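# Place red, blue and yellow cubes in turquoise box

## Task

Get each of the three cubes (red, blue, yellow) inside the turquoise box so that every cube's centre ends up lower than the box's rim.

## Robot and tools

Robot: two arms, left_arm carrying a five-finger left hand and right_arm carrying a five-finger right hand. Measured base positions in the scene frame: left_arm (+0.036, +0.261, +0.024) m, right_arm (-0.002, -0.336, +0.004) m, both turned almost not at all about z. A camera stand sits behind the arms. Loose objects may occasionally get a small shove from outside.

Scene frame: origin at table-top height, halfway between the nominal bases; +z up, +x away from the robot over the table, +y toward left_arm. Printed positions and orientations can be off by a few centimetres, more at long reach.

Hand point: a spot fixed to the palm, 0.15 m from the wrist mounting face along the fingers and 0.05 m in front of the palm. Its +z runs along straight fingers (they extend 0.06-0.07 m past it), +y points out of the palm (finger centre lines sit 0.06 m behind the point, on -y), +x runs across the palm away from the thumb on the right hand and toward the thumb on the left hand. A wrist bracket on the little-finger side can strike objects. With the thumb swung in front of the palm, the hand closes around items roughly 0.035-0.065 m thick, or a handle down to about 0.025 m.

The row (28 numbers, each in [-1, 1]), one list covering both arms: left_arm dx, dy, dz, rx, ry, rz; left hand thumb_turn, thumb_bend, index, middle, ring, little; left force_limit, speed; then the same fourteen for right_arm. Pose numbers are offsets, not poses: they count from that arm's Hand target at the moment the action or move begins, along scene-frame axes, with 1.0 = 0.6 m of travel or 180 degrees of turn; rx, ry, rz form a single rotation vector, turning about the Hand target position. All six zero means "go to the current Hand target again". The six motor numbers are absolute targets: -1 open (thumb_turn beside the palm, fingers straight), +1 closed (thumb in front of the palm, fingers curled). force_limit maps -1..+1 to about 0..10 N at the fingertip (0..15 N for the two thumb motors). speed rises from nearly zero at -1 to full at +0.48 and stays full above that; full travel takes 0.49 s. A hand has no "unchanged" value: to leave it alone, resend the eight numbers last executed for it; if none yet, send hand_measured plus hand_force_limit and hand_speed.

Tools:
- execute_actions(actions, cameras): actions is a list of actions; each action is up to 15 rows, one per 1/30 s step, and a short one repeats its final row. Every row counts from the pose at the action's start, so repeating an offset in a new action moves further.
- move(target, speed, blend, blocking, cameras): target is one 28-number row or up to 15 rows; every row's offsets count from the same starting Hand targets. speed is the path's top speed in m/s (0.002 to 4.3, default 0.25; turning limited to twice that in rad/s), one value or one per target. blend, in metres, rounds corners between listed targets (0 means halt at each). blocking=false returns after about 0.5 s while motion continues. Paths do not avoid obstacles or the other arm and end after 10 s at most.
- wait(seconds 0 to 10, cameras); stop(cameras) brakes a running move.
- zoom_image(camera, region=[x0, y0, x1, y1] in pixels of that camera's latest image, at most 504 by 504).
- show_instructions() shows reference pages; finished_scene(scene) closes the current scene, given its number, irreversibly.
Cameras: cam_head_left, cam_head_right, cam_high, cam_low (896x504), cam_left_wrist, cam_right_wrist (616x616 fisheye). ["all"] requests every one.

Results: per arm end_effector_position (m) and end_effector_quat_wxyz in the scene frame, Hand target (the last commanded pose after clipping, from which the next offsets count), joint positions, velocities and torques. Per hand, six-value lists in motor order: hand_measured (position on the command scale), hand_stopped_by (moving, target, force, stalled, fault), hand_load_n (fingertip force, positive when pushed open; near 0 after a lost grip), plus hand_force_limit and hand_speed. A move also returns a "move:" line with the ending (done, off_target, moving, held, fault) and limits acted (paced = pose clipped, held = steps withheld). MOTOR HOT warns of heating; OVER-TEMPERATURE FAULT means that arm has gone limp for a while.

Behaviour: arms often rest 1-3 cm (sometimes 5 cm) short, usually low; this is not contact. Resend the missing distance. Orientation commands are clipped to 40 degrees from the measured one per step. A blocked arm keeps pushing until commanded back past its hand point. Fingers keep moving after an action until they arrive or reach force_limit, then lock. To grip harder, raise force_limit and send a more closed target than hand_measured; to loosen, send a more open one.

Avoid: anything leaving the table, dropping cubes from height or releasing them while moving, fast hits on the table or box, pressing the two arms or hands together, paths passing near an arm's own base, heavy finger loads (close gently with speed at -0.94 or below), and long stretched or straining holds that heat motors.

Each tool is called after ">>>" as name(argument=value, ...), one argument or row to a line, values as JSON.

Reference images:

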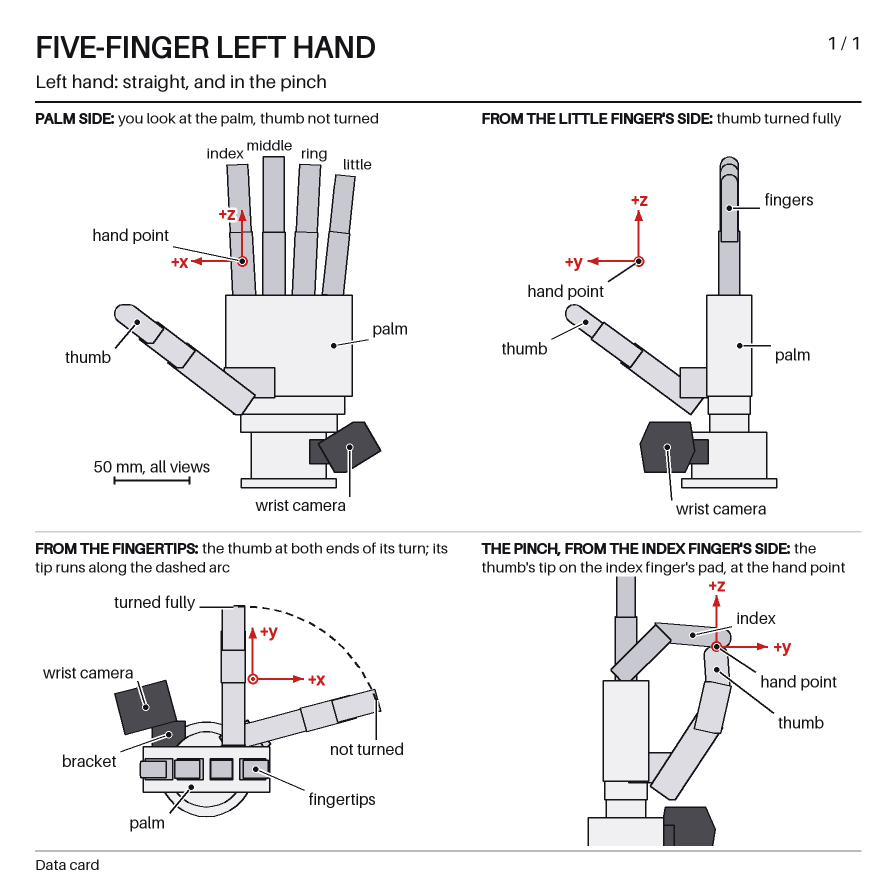

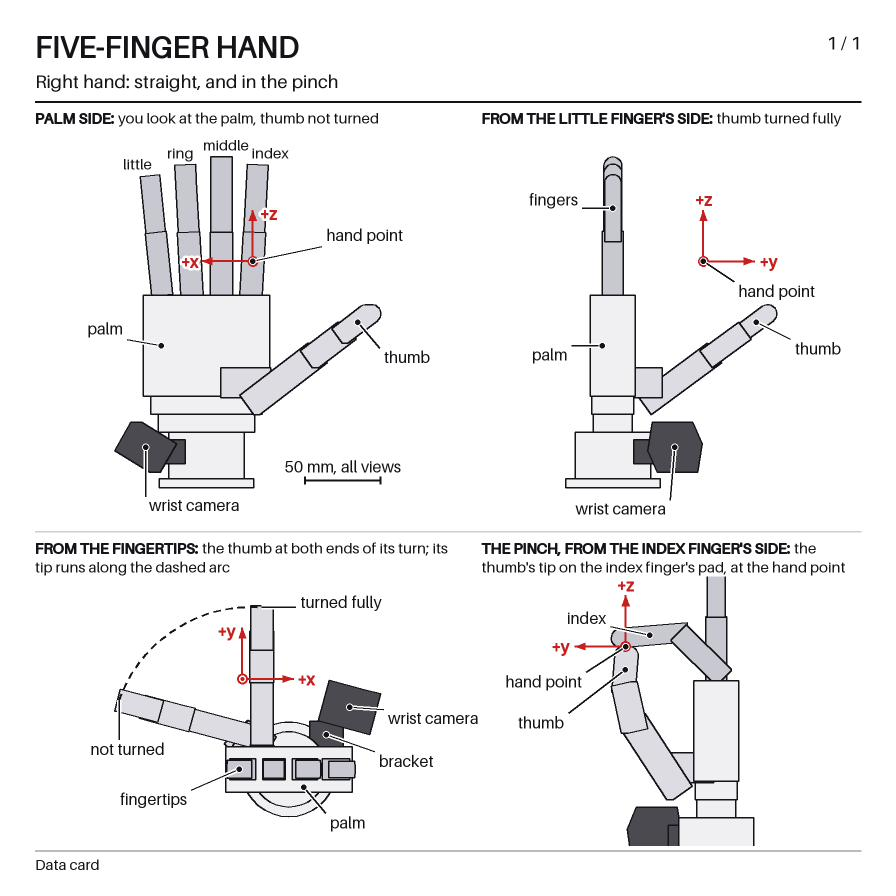

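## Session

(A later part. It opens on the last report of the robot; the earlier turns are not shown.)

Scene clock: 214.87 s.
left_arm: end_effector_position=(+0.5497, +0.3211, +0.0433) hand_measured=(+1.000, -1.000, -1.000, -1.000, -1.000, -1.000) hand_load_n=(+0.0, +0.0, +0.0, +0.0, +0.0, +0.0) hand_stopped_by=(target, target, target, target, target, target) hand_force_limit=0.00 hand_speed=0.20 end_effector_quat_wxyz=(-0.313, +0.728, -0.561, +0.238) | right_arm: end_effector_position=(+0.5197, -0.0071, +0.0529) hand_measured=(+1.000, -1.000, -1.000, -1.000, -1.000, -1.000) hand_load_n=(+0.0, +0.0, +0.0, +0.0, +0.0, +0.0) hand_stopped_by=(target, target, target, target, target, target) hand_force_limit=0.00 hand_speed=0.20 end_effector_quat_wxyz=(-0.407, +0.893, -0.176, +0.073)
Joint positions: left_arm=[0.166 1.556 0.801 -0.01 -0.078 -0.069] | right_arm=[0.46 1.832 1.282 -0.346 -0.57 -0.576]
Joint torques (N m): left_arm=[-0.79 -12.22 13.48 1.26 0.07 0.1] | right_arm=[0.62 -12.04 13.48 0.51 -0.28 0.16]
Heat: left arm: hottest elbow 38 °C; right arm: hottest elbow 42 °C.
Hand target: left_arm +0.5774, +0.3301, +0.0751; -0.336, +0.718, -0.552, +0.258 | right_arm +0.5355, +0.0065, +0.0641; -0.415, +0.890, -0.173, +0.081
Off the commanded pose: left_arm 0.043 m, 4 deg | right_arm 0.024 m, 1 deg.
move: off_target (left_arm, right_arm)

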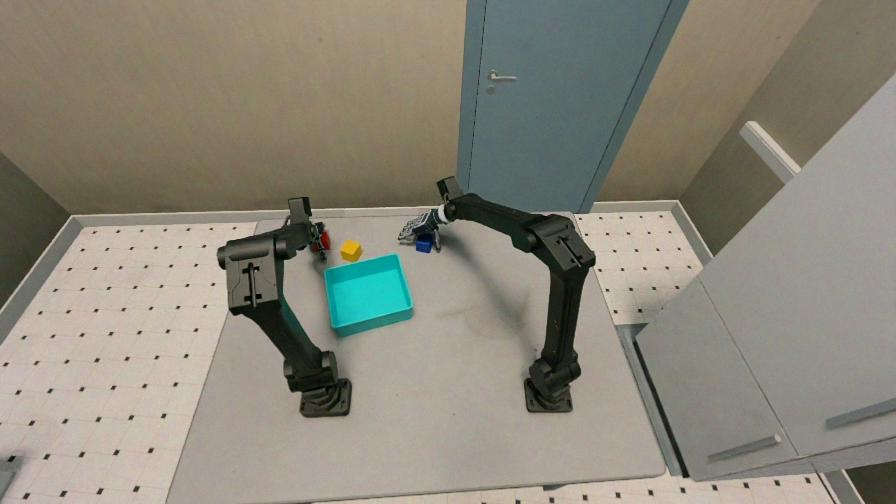

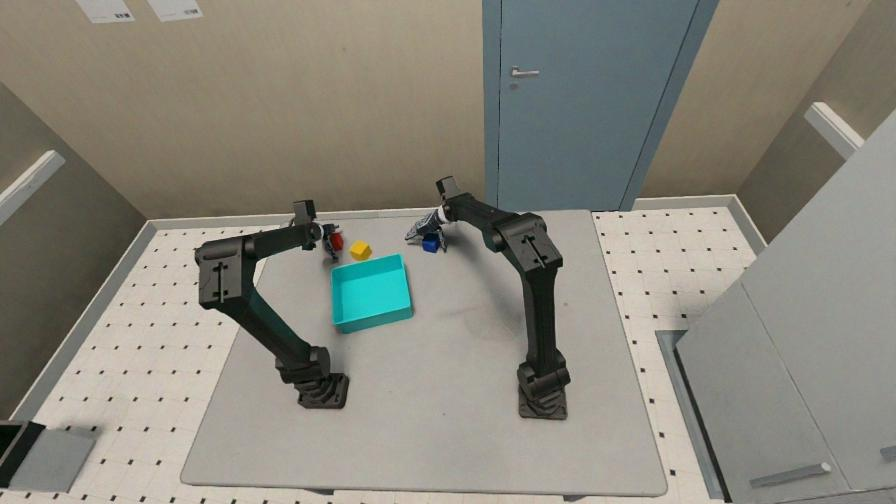

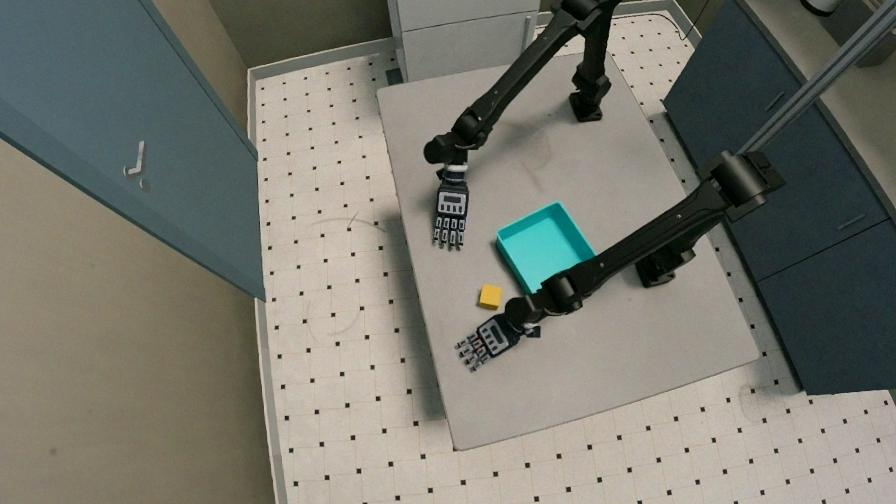

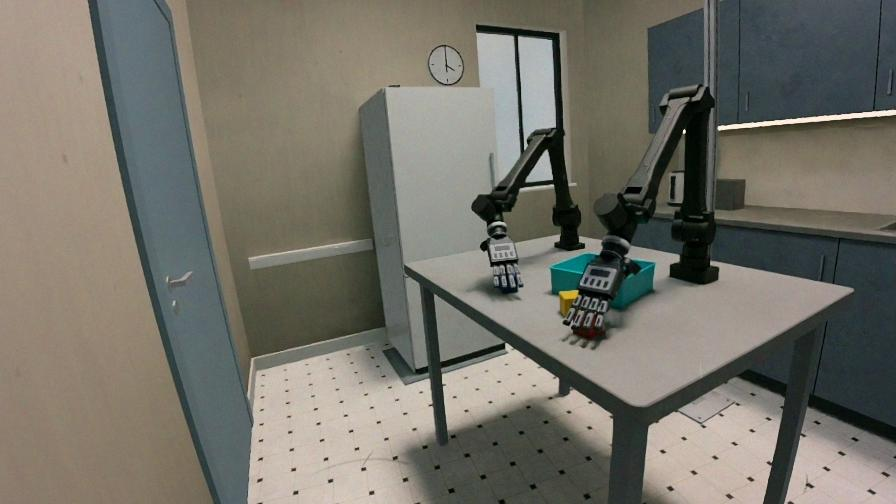

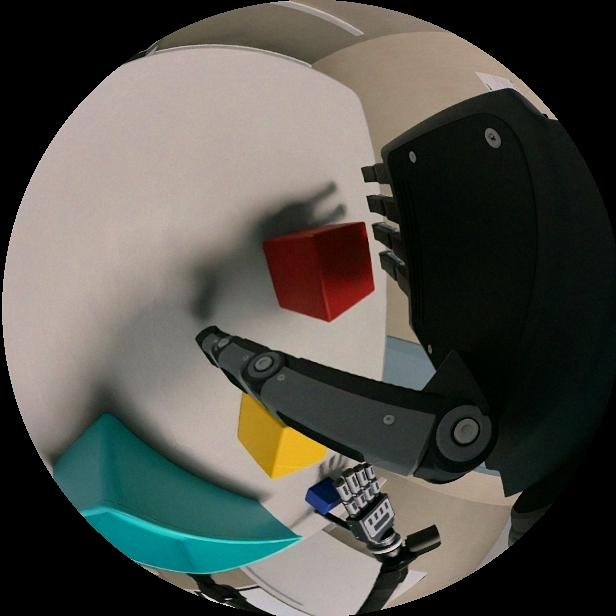

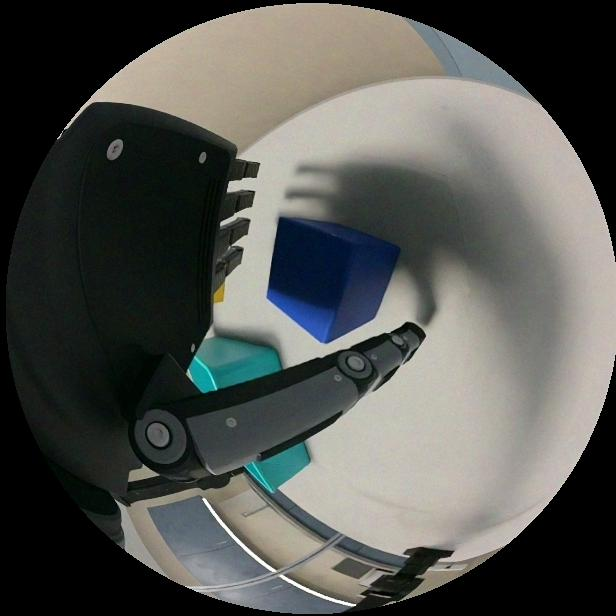

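>>> move(
  target=[
    [-0.009,-0.006,0.075,0,0,0,1,-1,-1,-1,-1,-1,0,0.2, -0.0117,-0.0125,0.093,0,0,0,1,-1,-1,-1,-1,-1,0,0.2],
    [-0.009,-0.006,-0.015,0,0,0,1,-1,-1,-1,-1,-1,0,0.2, -0.0117,-0.0125,-0.007,0,0,0,1,-1,-1,-1,-1,-1,0,0.2],
  ],
  speed=0.1,
  cameras=["cam_head_left","cam_low","cam_left_wrist","cam_right_wrist"],
)

>>> zoom_image(
  camera="cam_head_left",
  region=[280, 170, 480, 290],
)

>>> zoom_image(
  camera="cam_low",
  region=[450, 180, 670, 360],
)

Scene clock: 229.33 s.
left_arm: end_effector_position=(+0.5716, +0.3246, +0.0705) hand_measured=(+1.000, -1.000, -1.000, -1.000, -1.000, -1.000) hand_load_n=(+0.0, +0.0, +0.0, +0.0, +0.0, +0.0) hand_stopped_by=(target, target, target, target, target, target) hand_force_limit=0.00 hand_speed=0.20 end_effector_quat_wxyz=(-0.334, +0.719, -0.552, +0.258) | right_arm: end_effector_position=(+0.5304, -0.0026, +0.0702) hand_measured=(+1.000, -1.000, -1.000, -1.000, -1.000, -1.000) hand_load_n=(+0.0, +0.0, -0.5, +0.0, -0.5, +0.0) hand_stopped_by=(target, target, target, target, target, target) hand_force_limit=0.00 hand_speed=0.20 end_effector_quat_wxyz=(-0.415, +0.890, -0.171, +0.085)
Joint positions: left_arm=[0.166 1.54 0.842 -0.005 -0.078 -0.069] | right_arm=[0.46 1.823 1.311 -0.353 -0.57 -0.575]
Joint torques (N m): left_arm=[-1.03 -10.46 8.44 2.35 -0.1 0.06] | right_arm=[0.21 -12.45 8.35 1.43 -0.45 0.08]
Heat: left arm: hottest elbow 39 °C; right arm: hottest elbow 43 °C.
Hand target: left_arm +0.5719, +0.3265, +0.0662; -0.336, +0.718, -0.552, +0.258 | right_arm +0.5283, -0.0010, +0.0598; -0.415, +0.890, -0.173, +0.080
Off the commanded pose: left_arm 0.005 m, 0 deg | right_arm 0.011 m, 1 deg.
move: off_target (right_arm)
Images, in order (width x height): cam_head_left 896x504, cam_low 896x504, cam_left_wrist 616x616, cam_right_wrist 616x616.

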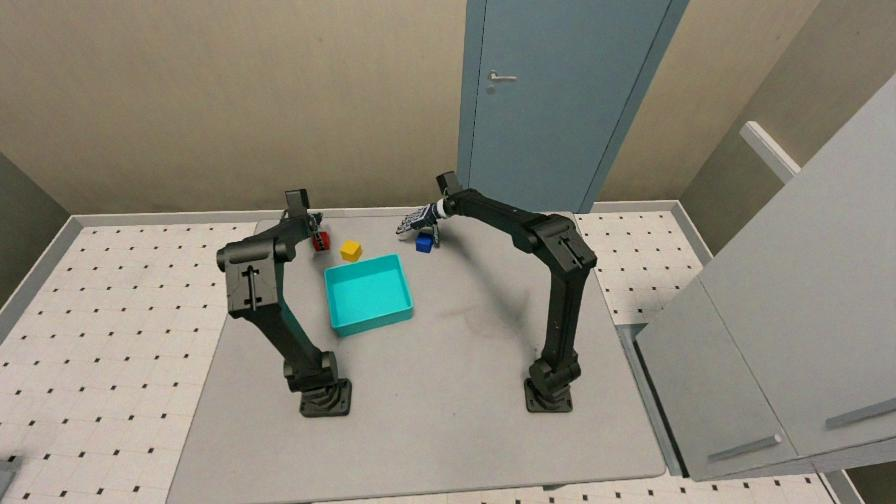

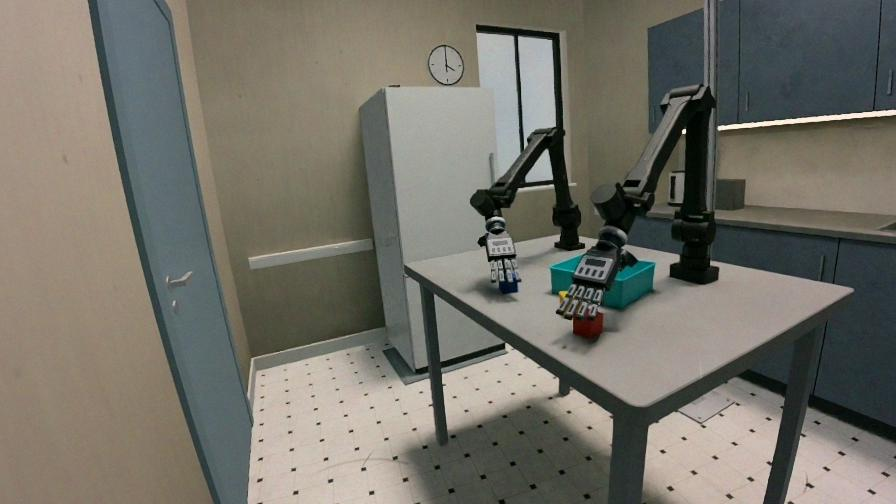

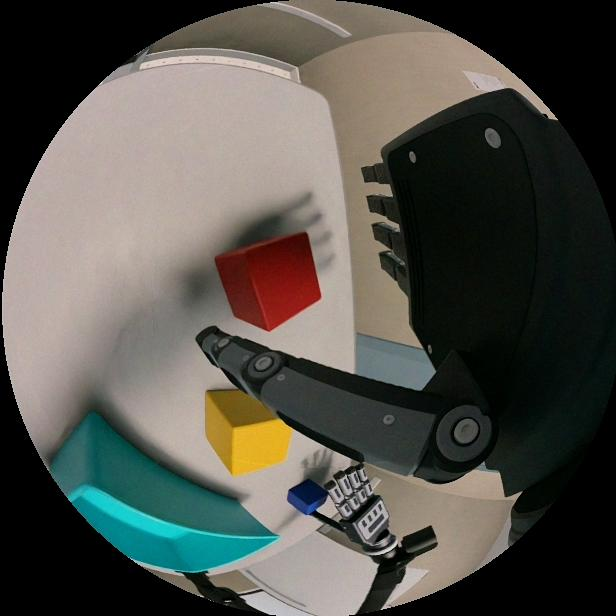

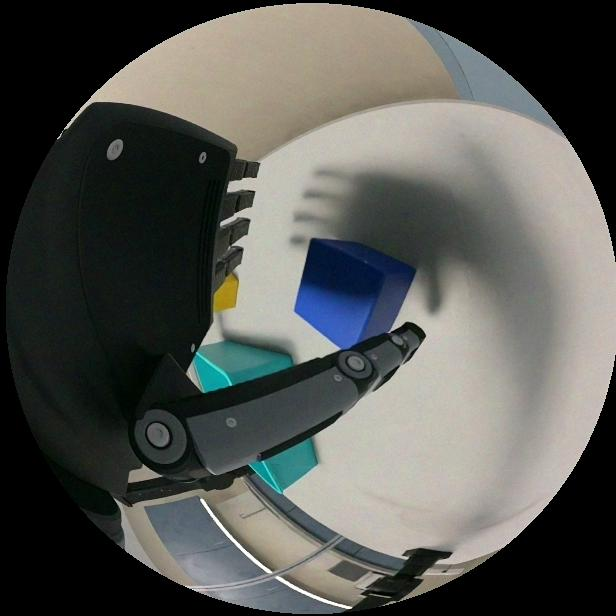

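Scaled by 2.520 from the camera's 896x504 image, which has a finer 1280x720 frame.

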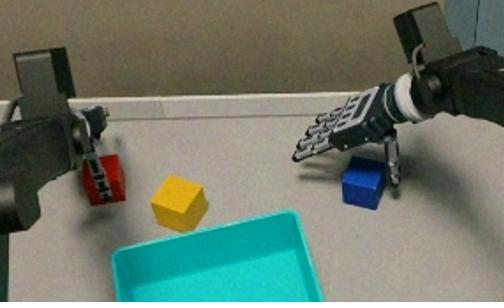

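Scaled by 2.291 from the camera's 896x504 image, which has a finer 1280x720 frame.

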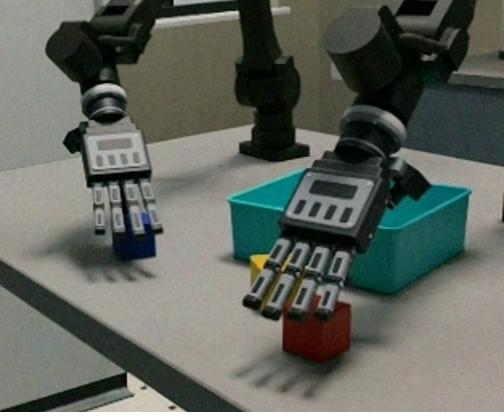

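>>> execute_actions(
  actions=[
    [[0,0,0,0,0,0,1,-1,-0.35,-0.35,-1,-1,-0.2,-0.3, 0,0,0,0,0,0,1,-1,-0.35,-0.35,-1,-1,-0.2,-0.3]],
    [[0,0,0,0,0,0,1,-1,0.3,0.3,-1,-1,-0.2,-0.88, 0,0,0,0,0,0,1,-1,0.3,0.3,-1,-1,-0.2,-0.88]],
  ],
  cameras=["cam_left_wrist","cam_right_wrist"],
)

>>> wait(
  seconds=1.5,
  cameras=["cam_head_left","cam_low","cam_left_wrist","cam_right_wrist"],
)

Scene clock: 242.17 s.
left_arm: end_effector_position=(+0.5717, +0.3246, +0.0705) hand_measured=(+1.000, -1.000, +0.300, +0.300, -1.000, -1.000) hand_load_n=(+0.0, +0.0, +0.5, +0.0, +0.0, +0.0) hand_stopped_by=(target, target, target, target, target, target) hand_force_limit=-0.20 hand_speed=-0.88 end_effector_quat_wxyz=(-0.334, +0.719, -0.552, +0.258) | right_arm: end_effector_position=(+0.5304, -0.0026, +0.0702) hand_measured=(+1.000, -1.000, +0.128, +0.104, -1.000, -1.000) hand_load_n=(-2.0, +2.0, +4.0, +5.0, +0.0, +0.0) hand_stopped_by=(target, target, force, force, target, target) hand_force_limit=-0.20 hand_speed=-0.88 end_effector_quat_wxyz=(-0.415, +0.890, -0.171, +0.085)
Joint positions: left_arm=[0.166 1.54 0.842 -0.004 -0.078 -0.069] | right_arm=[0.46 1.823 1.311 -0.353 -0.57 -0.575]
Joint torques (N m): left_arm=[-1.14 -10.52 8.43 2.32 -0.09 0.06] | right_arm=[-0.09 -12.34 8.51 1.4 -0.43 0.06]
Heat: left arm: hottest elbow 39 °C; right arm: hottest elbow 41 °C.
Hand target: left_arm +0.5719, +0.3264, +0.0661; -0.336, +0.719, -0.552, +0.258 | right_arm +0.5283, -0.0011, +0.0598; -0.415, +0.890, -0.173, +0.080
Off the commanded pose: left_arm 0.005 m, 0 deg | right_arm 0.011 m, 1 deg.
Images, in order (width x height): cam_left_wrist 616x616, cam_right_wrist 616x616.

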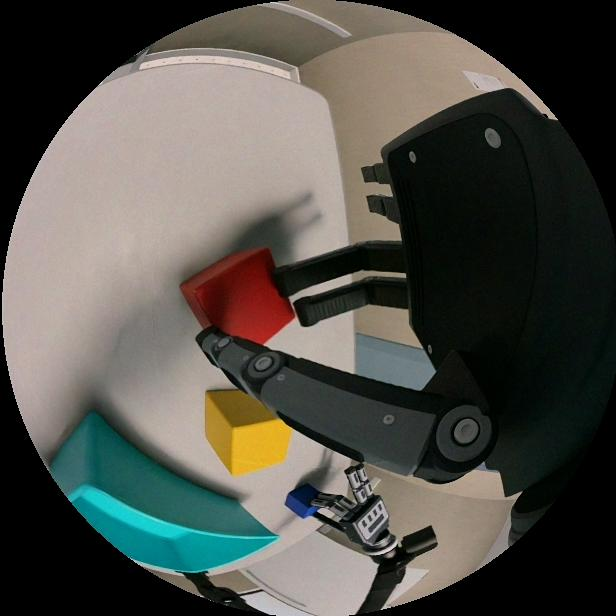

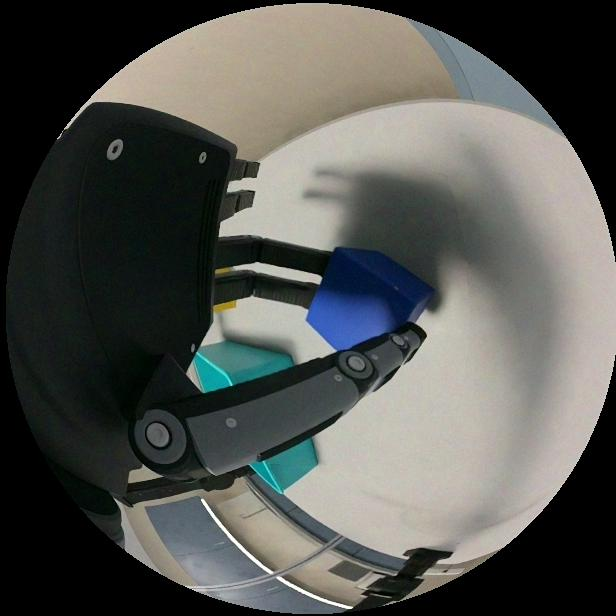

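Scene clock: 243.67 s.
left_arm: end_effector_position=(+0.5717, +0.3246, +0.0705) hand_measured=(+1.000, -1.000, +0.300, +0.300, -1.000, -1.000) hand_load_n=(+0.0, +0.0, +0.0, +0.0, +0.0, +0.0) hand_stopped_by=(target, target, target, target, target, target) hand_force_limit=-0.20 hand_speed=-0.88 end_effector_quat_wxyz=(-0.334, +0.719, -0.552, +0.258) | right_arm: end_effector_position=(+0.5304, -0.0026, +0.0702) hand_measured=(+1.000, -1.000, +0.128, +0.104, -1.000, -1.000) hand_load_n=(-1.5, +2.0, +4.5, +5.0, +0.0, +0.0) hand_stopped_by=(target, target, force, force, target, target) hand_force_limit=-0.20 hand_speed=-0.88 end_effector_quat_wxyz=(-0.415, +0.890, -0.171, +0.085)
Joint positions: left_arm=[0.166 1.54 0.842 -0.004 -0.078 -0.069] | right_arm=[0.46 1.823 1.311 -0.353 -0.57 -0.575]
Joint torques (N m): left_arm=[-1.14 -10.4 8.43 2.35 -0.1 0.06] | right_arm=[0.03 -12.4 8.47 1.39 -0.42 0.04]
Heat: left arm: hottest elbow 39 °C; right arm: hottest elbow 41 °C.
Hand target: left_arm +0.5719, +0.3264, +0.0661; -0.336, +0.719, -0.552, +0.258 | right_arm +0.5283, -0.0011, +0.0598; -0.415, +0.890, -0.173, +0.080
Off the commanded pose: left_arm 0.005 m, 0 deg | right_arm 0.011 m, 1 deg.
wait: 1.50 s; at rest by 0.17 s
Images, in order (width x height): cam_head_left 896x504, cam_low 896x504, cam_left_wrist 616x616, cam_right_wrist 616x616.

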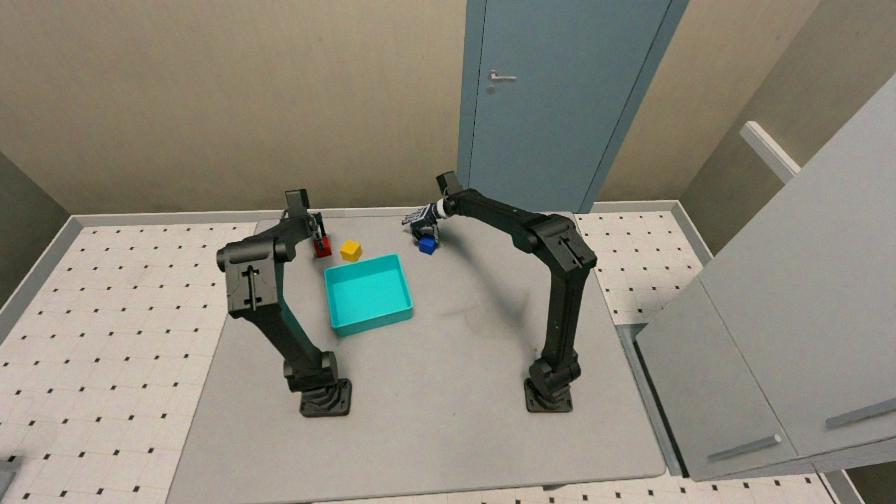

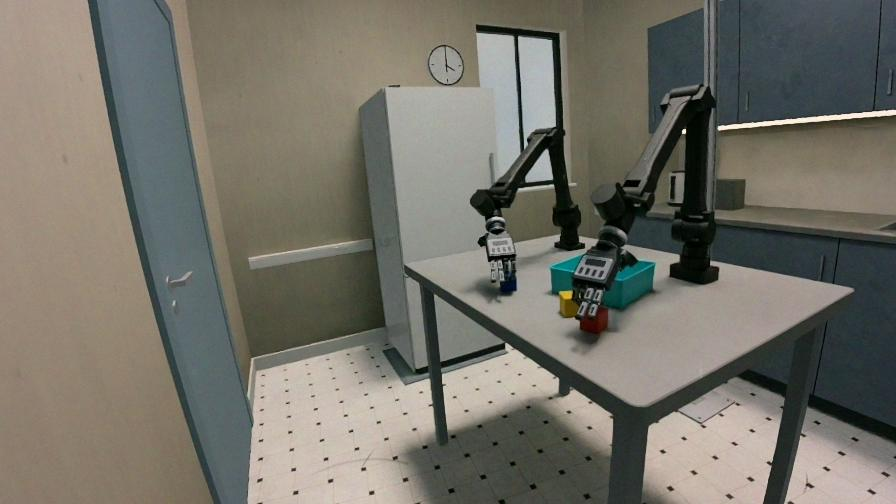

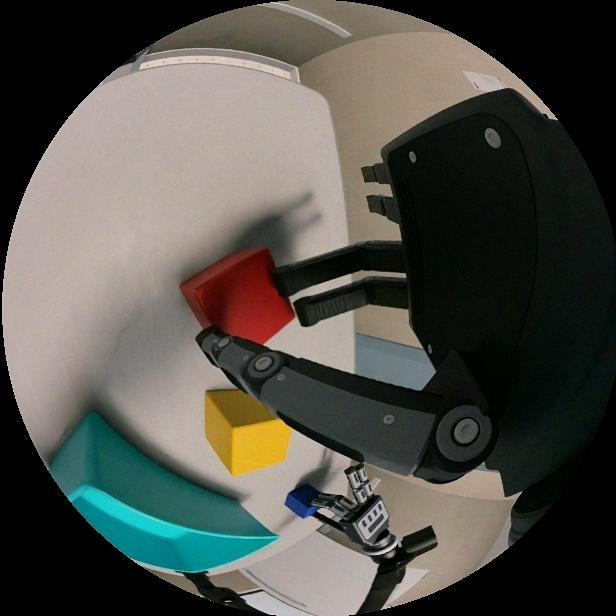

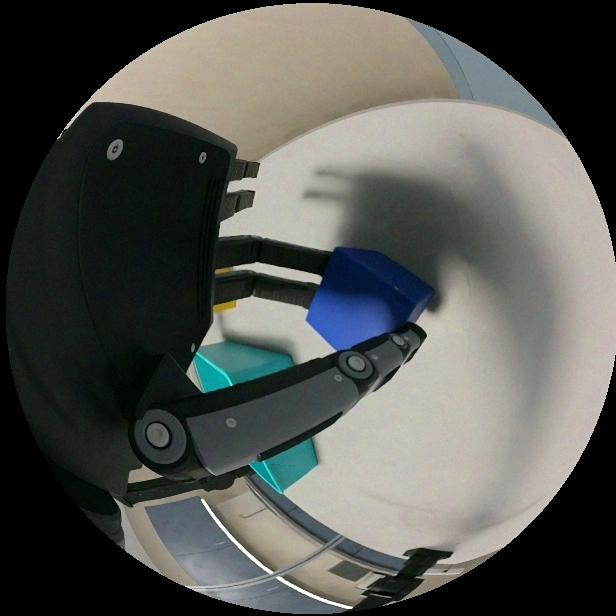

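>>> execute_actions(
  actions=[
    [[0,0,0,0,0,0,1,-1,0.7,0.7,-1,-1,-0.1,-0.88, 0,0,0,0,0,0,1,-1,0.3,0.3,-1,-1,-0.2,-0.88]],
  ],
  cameras=["cam_left_wrist"],
)

>>> zoom_image(
  camera="cam_left_wrist",
  region=[100, 200, 350, 450],
)

Scene clock: 247.43 s.
left_arm: end_effector_position=(+0.5717, +0.3246, +0.0705) hand_measured=(+1.000, -1.000, +0.700, +0.700, -1.000, -1.000) hand_load_n=(+0.0, -0.5, +0.0, +0.0, +0.0, +0.0) hand_stopped_by=(target, target, target, target, target, target) hand_force_limit=-0.10 hand_speed=-0.88 end_effector_quat_wxyz=(-0.334, +0.719, -0.552, +0.258) | right_arm: end_effector_position=(+0.5304, -0.0026, +0.0702) hand_measured=(+1.000, -1.000, +0.128, +0.104, -1.000, -1.000) hand_load_n=(-1.5, +2.0, +4.5, +5.0, +0.0, +0.0) hand_stopped_by=(target, target, force, force, target, target) hand_force_limit=-0.20 hand_speed=-0.88 end_effector_quat_wxyz=(-0.415, +0.890, -0.171, +0.085)
Joint positions: left_arm=[0.166 1.54 0.842 -0.004 -0.078 -0.069] | right_arm=[0.46 1.823 1.311 -0.353 -0.57 -0.575]
Joint torques (N m): left_arm=[-1.14 -10.4 8.44 2.32 -0.1 0.06] | right_arm=[-0.15 -12.28 8.47 1.44 -0.42 0.06]
Heat: left arm: hottest elbow 39 °C; right arm: hottest elbow 40 °C.
Hand target: left_arm +0.5719, +0.3264, +0.0661; -0.336, +0.719, -0.552, +0.258 | right_arm +0.5283, -0.0011, +0.0598; -0.415, +0.890, -0.173, +0.080
Off the commanded pose: left_arm 0.005 m, 0 deg | right_arm 0.011 m, 1 deg.
Images, in order (width x height): cam_left_wrist 616x616.

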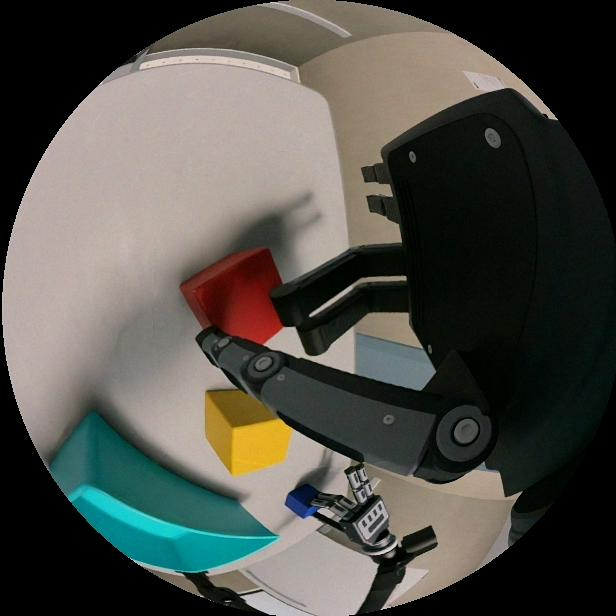

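Scaled by 2.016 from the camera's 616x616 image, which has a finer 880x880 frame.

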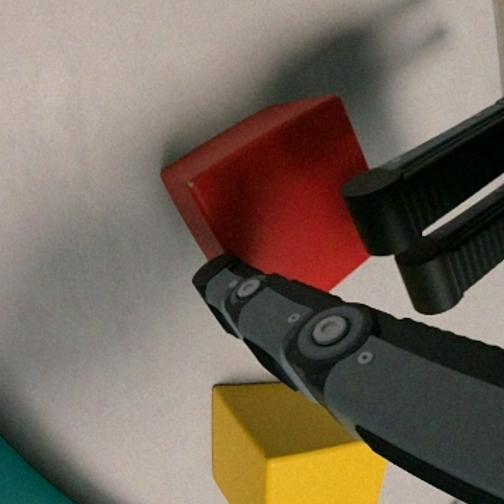

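>>> execute_actions(
  actions=[],
  cameras=["cam_head_left","cam_head_right","cam_high","cam_low","cam_left_wrist"],
)

>>> zoom_image(
  camera="cam_head_left",
  region=[280, 200, 380, 270],
)

>>> zoom_image(
  camera="cam_head_right",
  region=[280, 190, 480, 290],
)

>>> zoom_image(
  camera="cam_high",
  region=[400, 260, 540, 400],
)

>>> zoom_image(
  camera="cam_low",
  region=[540, 240, 640, 360],
)

Scene clock: 254.53 s.
left_arm: end_effector_position=(+0.5717, +0.3246, +0.0705) hand_measured=(+1.000, -1.000, +0.700, +0.700, -1.000, -1.000) hand_load_n=(+0.0, +0.0, +0.0, +0.0, +0.0, +0.0) hand_stopped_by=(target, target, target, target, target, target) hand_force_limit=-0.10 hand_speed=-0.88 end_effector_quat_wxyz=(-0.334, +0.719, -0.552, +0.258) | right_arm: end_effector_position=(+0.5304, -0.0026, +0.0702) hand_measured=(+1.000, -1.000, +0.128, +0.104, -1.000, -1.000) hand_load_n=(-2.0, +2.0, +4.5, +5.5, +0.0, +0.0) hand_stopped_by=(target, target, force, force, target, target) hand_force_limit=-0.20 hand_speed=-0.88 end_effector_quat_wxyz=(-0.415, +0.890, -0.171, +0.085)
Joint positions: left_arm=[0.166 1.54 0.842 -0.004 -0.078 -0.069] | right_arm=[0.46 1.823 1.311 -0.353 -0.57 -0.575]
Joint velocities: within noise
Joint torques (N m): left_arm=[-1.14 -10.4 8.42 2.33 -0.09 0.06] | right_arm=[0.09 -12.34 8.49 1.39 -0.44 0.06]
Heat: left arm: hottest elbow 39 °C; right arm: hottest elbow 39 °C.
Hand target: left_arm +0.5719, +0.3264, +0.0661; -0.336, +0.719, -0.552, +0.258 | right_arm +0.5283, -0.0011, +0.0598; -0.415, +0.890, -0.173, +0.080
Off the commanded pose: left_arm 0.005 m, 0 deg | right_arm 0.011 m, 1 deg.
Images, in order (width x height): cam_head_left 896x504, cam_head_right 896x504, cam_high 896x504, cam_low 896x504, cam_left_wrist 616x616.

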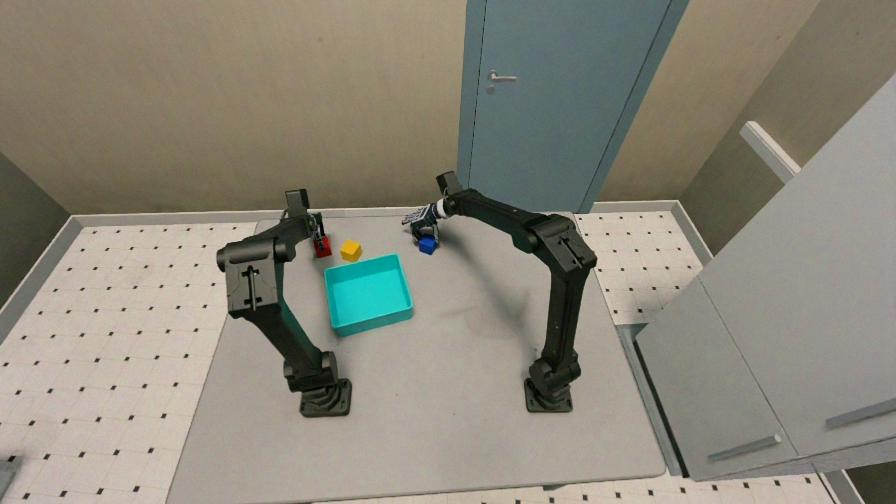

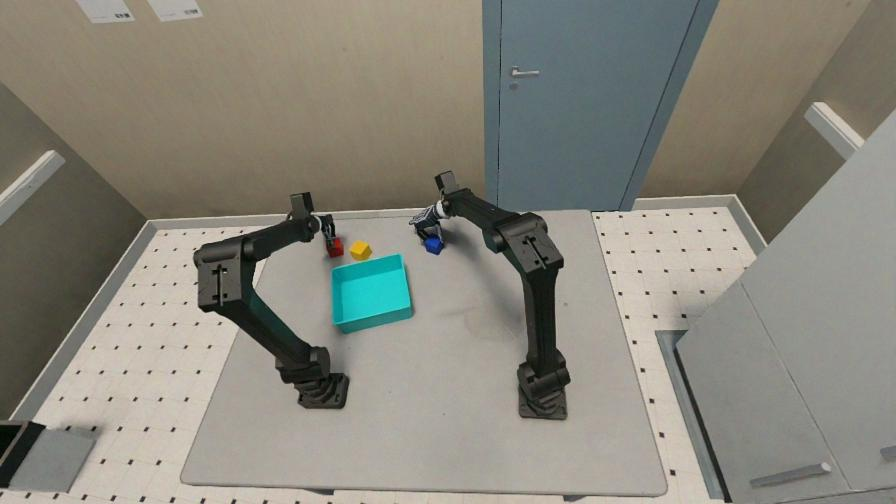

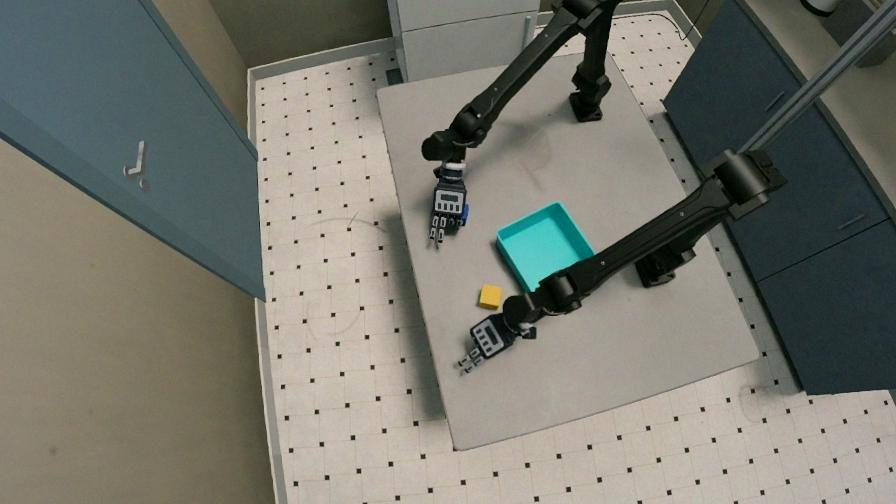

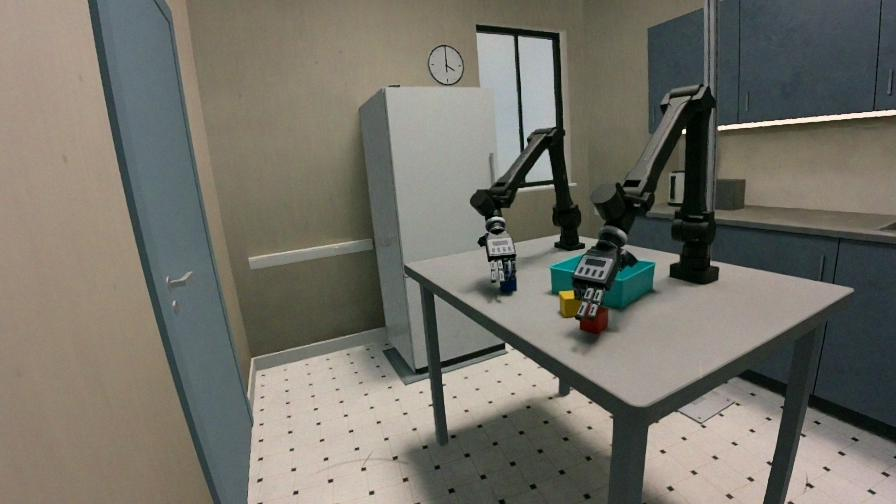

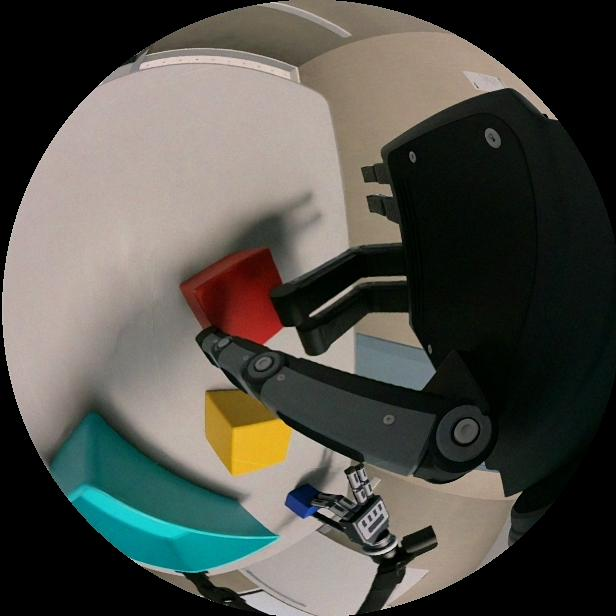

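Scaled by 5.040 from the camera's 896x504 image, which has a finer 1280x720 frame.

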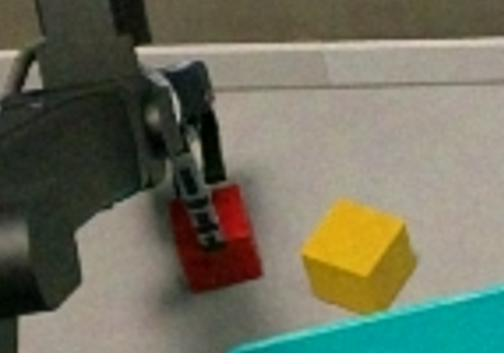

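Scaled by 2.520 from the camera's 896x504 image, which has a finer 1280x720 frame.

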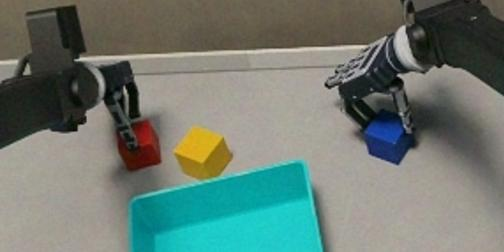

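Scaled by 3.600 from the camera's 896x504 image, which has a finer 1280x720 frame.

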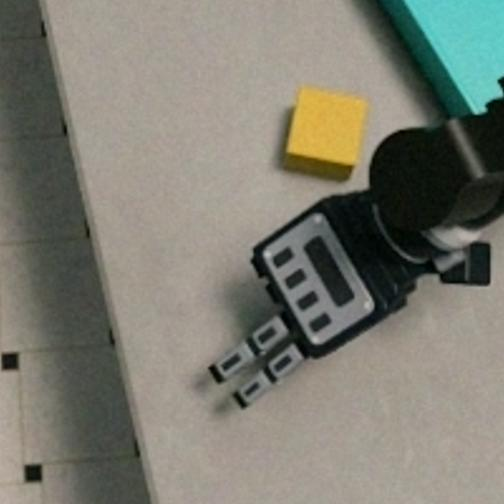

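Scaled by 4.200 from the camera's 896x504 image, which has a finer 1280x720 frame.

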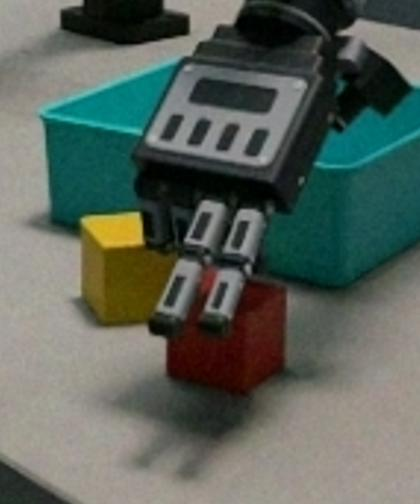

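>>> move(
  target=[
    [0,0,0,0,0,0,1,-1,0.7,0.7,-1,-1,-0.1,0, 0,0,0,0,0,0,1,-1,-0.35,-0.35,-1,-1,-0.1,0],
    [-0.02,0.0027,0.067,0,0,0.028,1,-1,-0.35,-0.35,-1,-1,-0.1,0, -0.0072,-0.0177,0.067,0,0,0,1,-1,-0.35,-0.35,-1,-1,-0.1,0],
    [-0.02,0.0027,-0.03,0,0,0.028,1,-1,-0.35,-0.35,-1,-1,-0.1,0, -0.0072,-0.0177,-0.03,0,0,0,1,-1,-0.35,-0.35,-1,-1,-0.1,0],
  ],
  speed=0.1,
  cameras=["cam_head_left","cam_low","cam_left_wrist","cam_right_wrist"],
)

>>> zoom_image(
  camera="cam_head_left",
  region=[280, 200, 380, 270],
)

>>> zoom_image(
  camera="cam_head_left",
  region=[390, 200, 490, 270],
)

Scene clock: 278.33 s.
left_arm: end_effector_position=(+0.5570, +0.3344, +0.0503) hand_measured=(+1.000, -1.000, -0.350, -0.350, -1.000, -1.000) hand_load_n=(+0.0, +0.0, +0.0, +0.0, +0.0, +0.0) hand_stopped_by=(target, target, target, target, target, target) hand_force_limit=-0.10 hand_speed=0.00 end_effector_quat_wxyz=(-0.346, +0.743, -0.521, +0.237) | right_arm: end_effector_position=(+0.5203, -0.0054, +0.0500) hand_measured=(+1.000, -1.000, -0.350, -0.350, -1.000, -1.000) hand_load_n=(+0.0, +0.0, +0.0, +0.0, +0.0, +0.0) hand_stopped_by=(target, target, target, target, target, target) hand_force_limit=-0.10 hand_speed=0.00 end_effector_quat_wxyz=(-0.415, +0.890, -0.171, +0.078)
Joint positions: left_arm=[0.166 1.55 0.787 0.048 -0.154 -0.122] | right_arm=[0.46 1.833 1.266 -0.309 -0.578 -0.575]
Joint torques (N m): left_arm=[-2.2 -10.29 8.24 2.3 -0.25 -0.07] | right_arm=[-0.91 -12.22 8.36 1.39 -0.49 -0.08]
Heat: left arm: hottest elbow 38 °C; right arm: hottest elbow 38 °C.
Hand target: left_arm +0.5600, +0.3281, +0.0483; -0.347, +0.742, -0.520, +0.243 | right_arm +0.5240, -0.0116, +0.0417; -0.415, +0.890, -0.173, +0.080
Off the commanded pose: left_arm 0.007 m, 1 deg | right_arm 0.011 m, 0 deg.
move: off_target (right_arm); target 2's new numbers were sent with left_arm's hand 0.011 m and 1 deg from that target
Images, in order (width x height): cam_head_left 896x504, cam_low 896x504, cam_left_wrist 616x616, cam_right_wrist 616x616.

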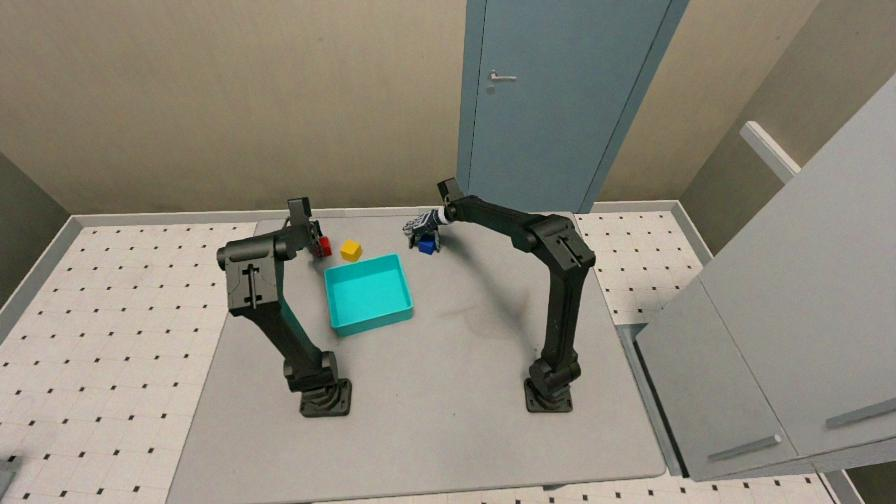

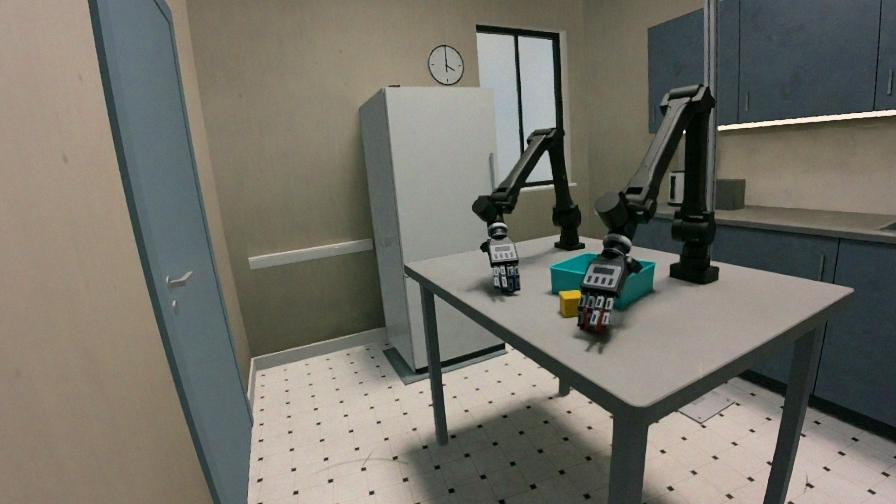

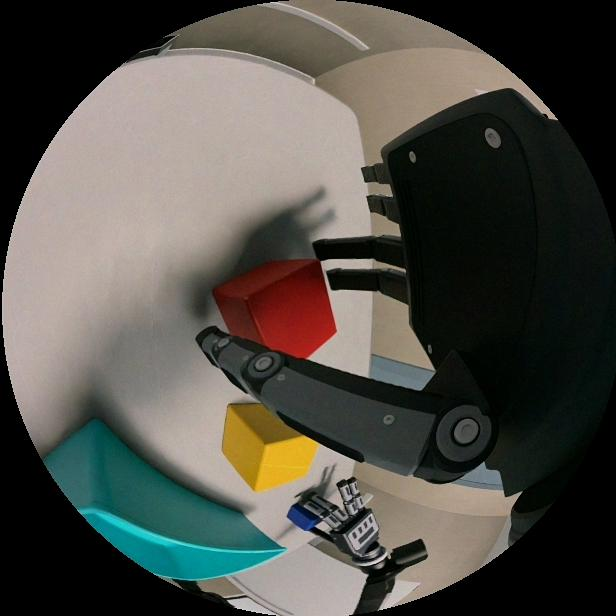

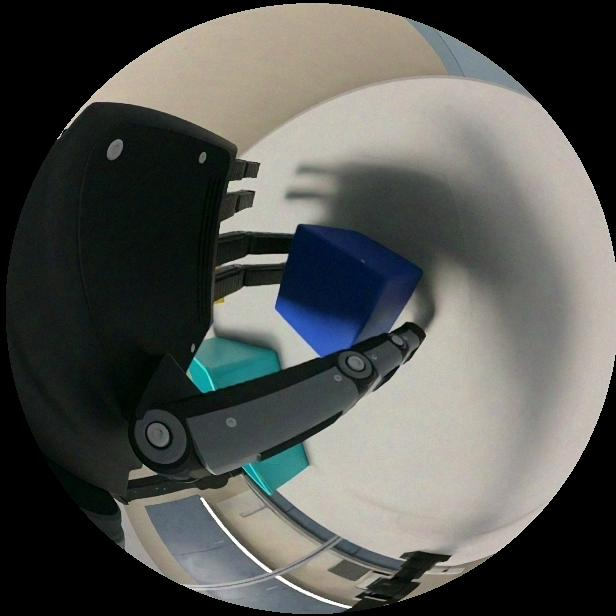

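Scaled by 5.040 from the camera's 896x504 image, which has a finer 1280x720 frame.

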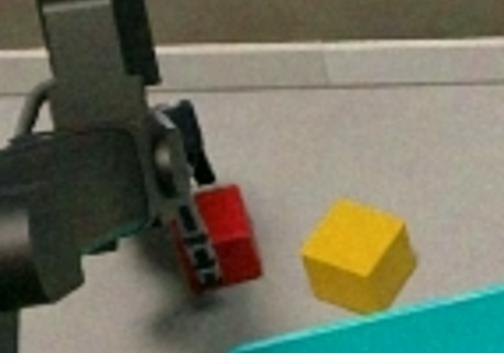

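Scaled by 5.040 from the camera's 896x504 image, which has a finer 1280x720 frame.

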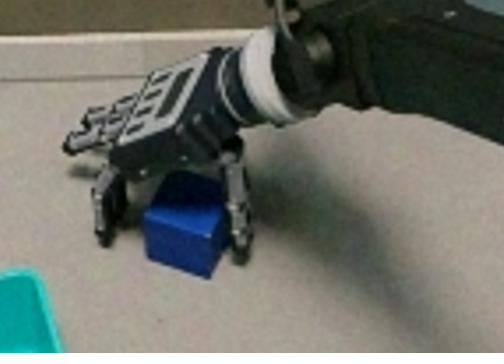

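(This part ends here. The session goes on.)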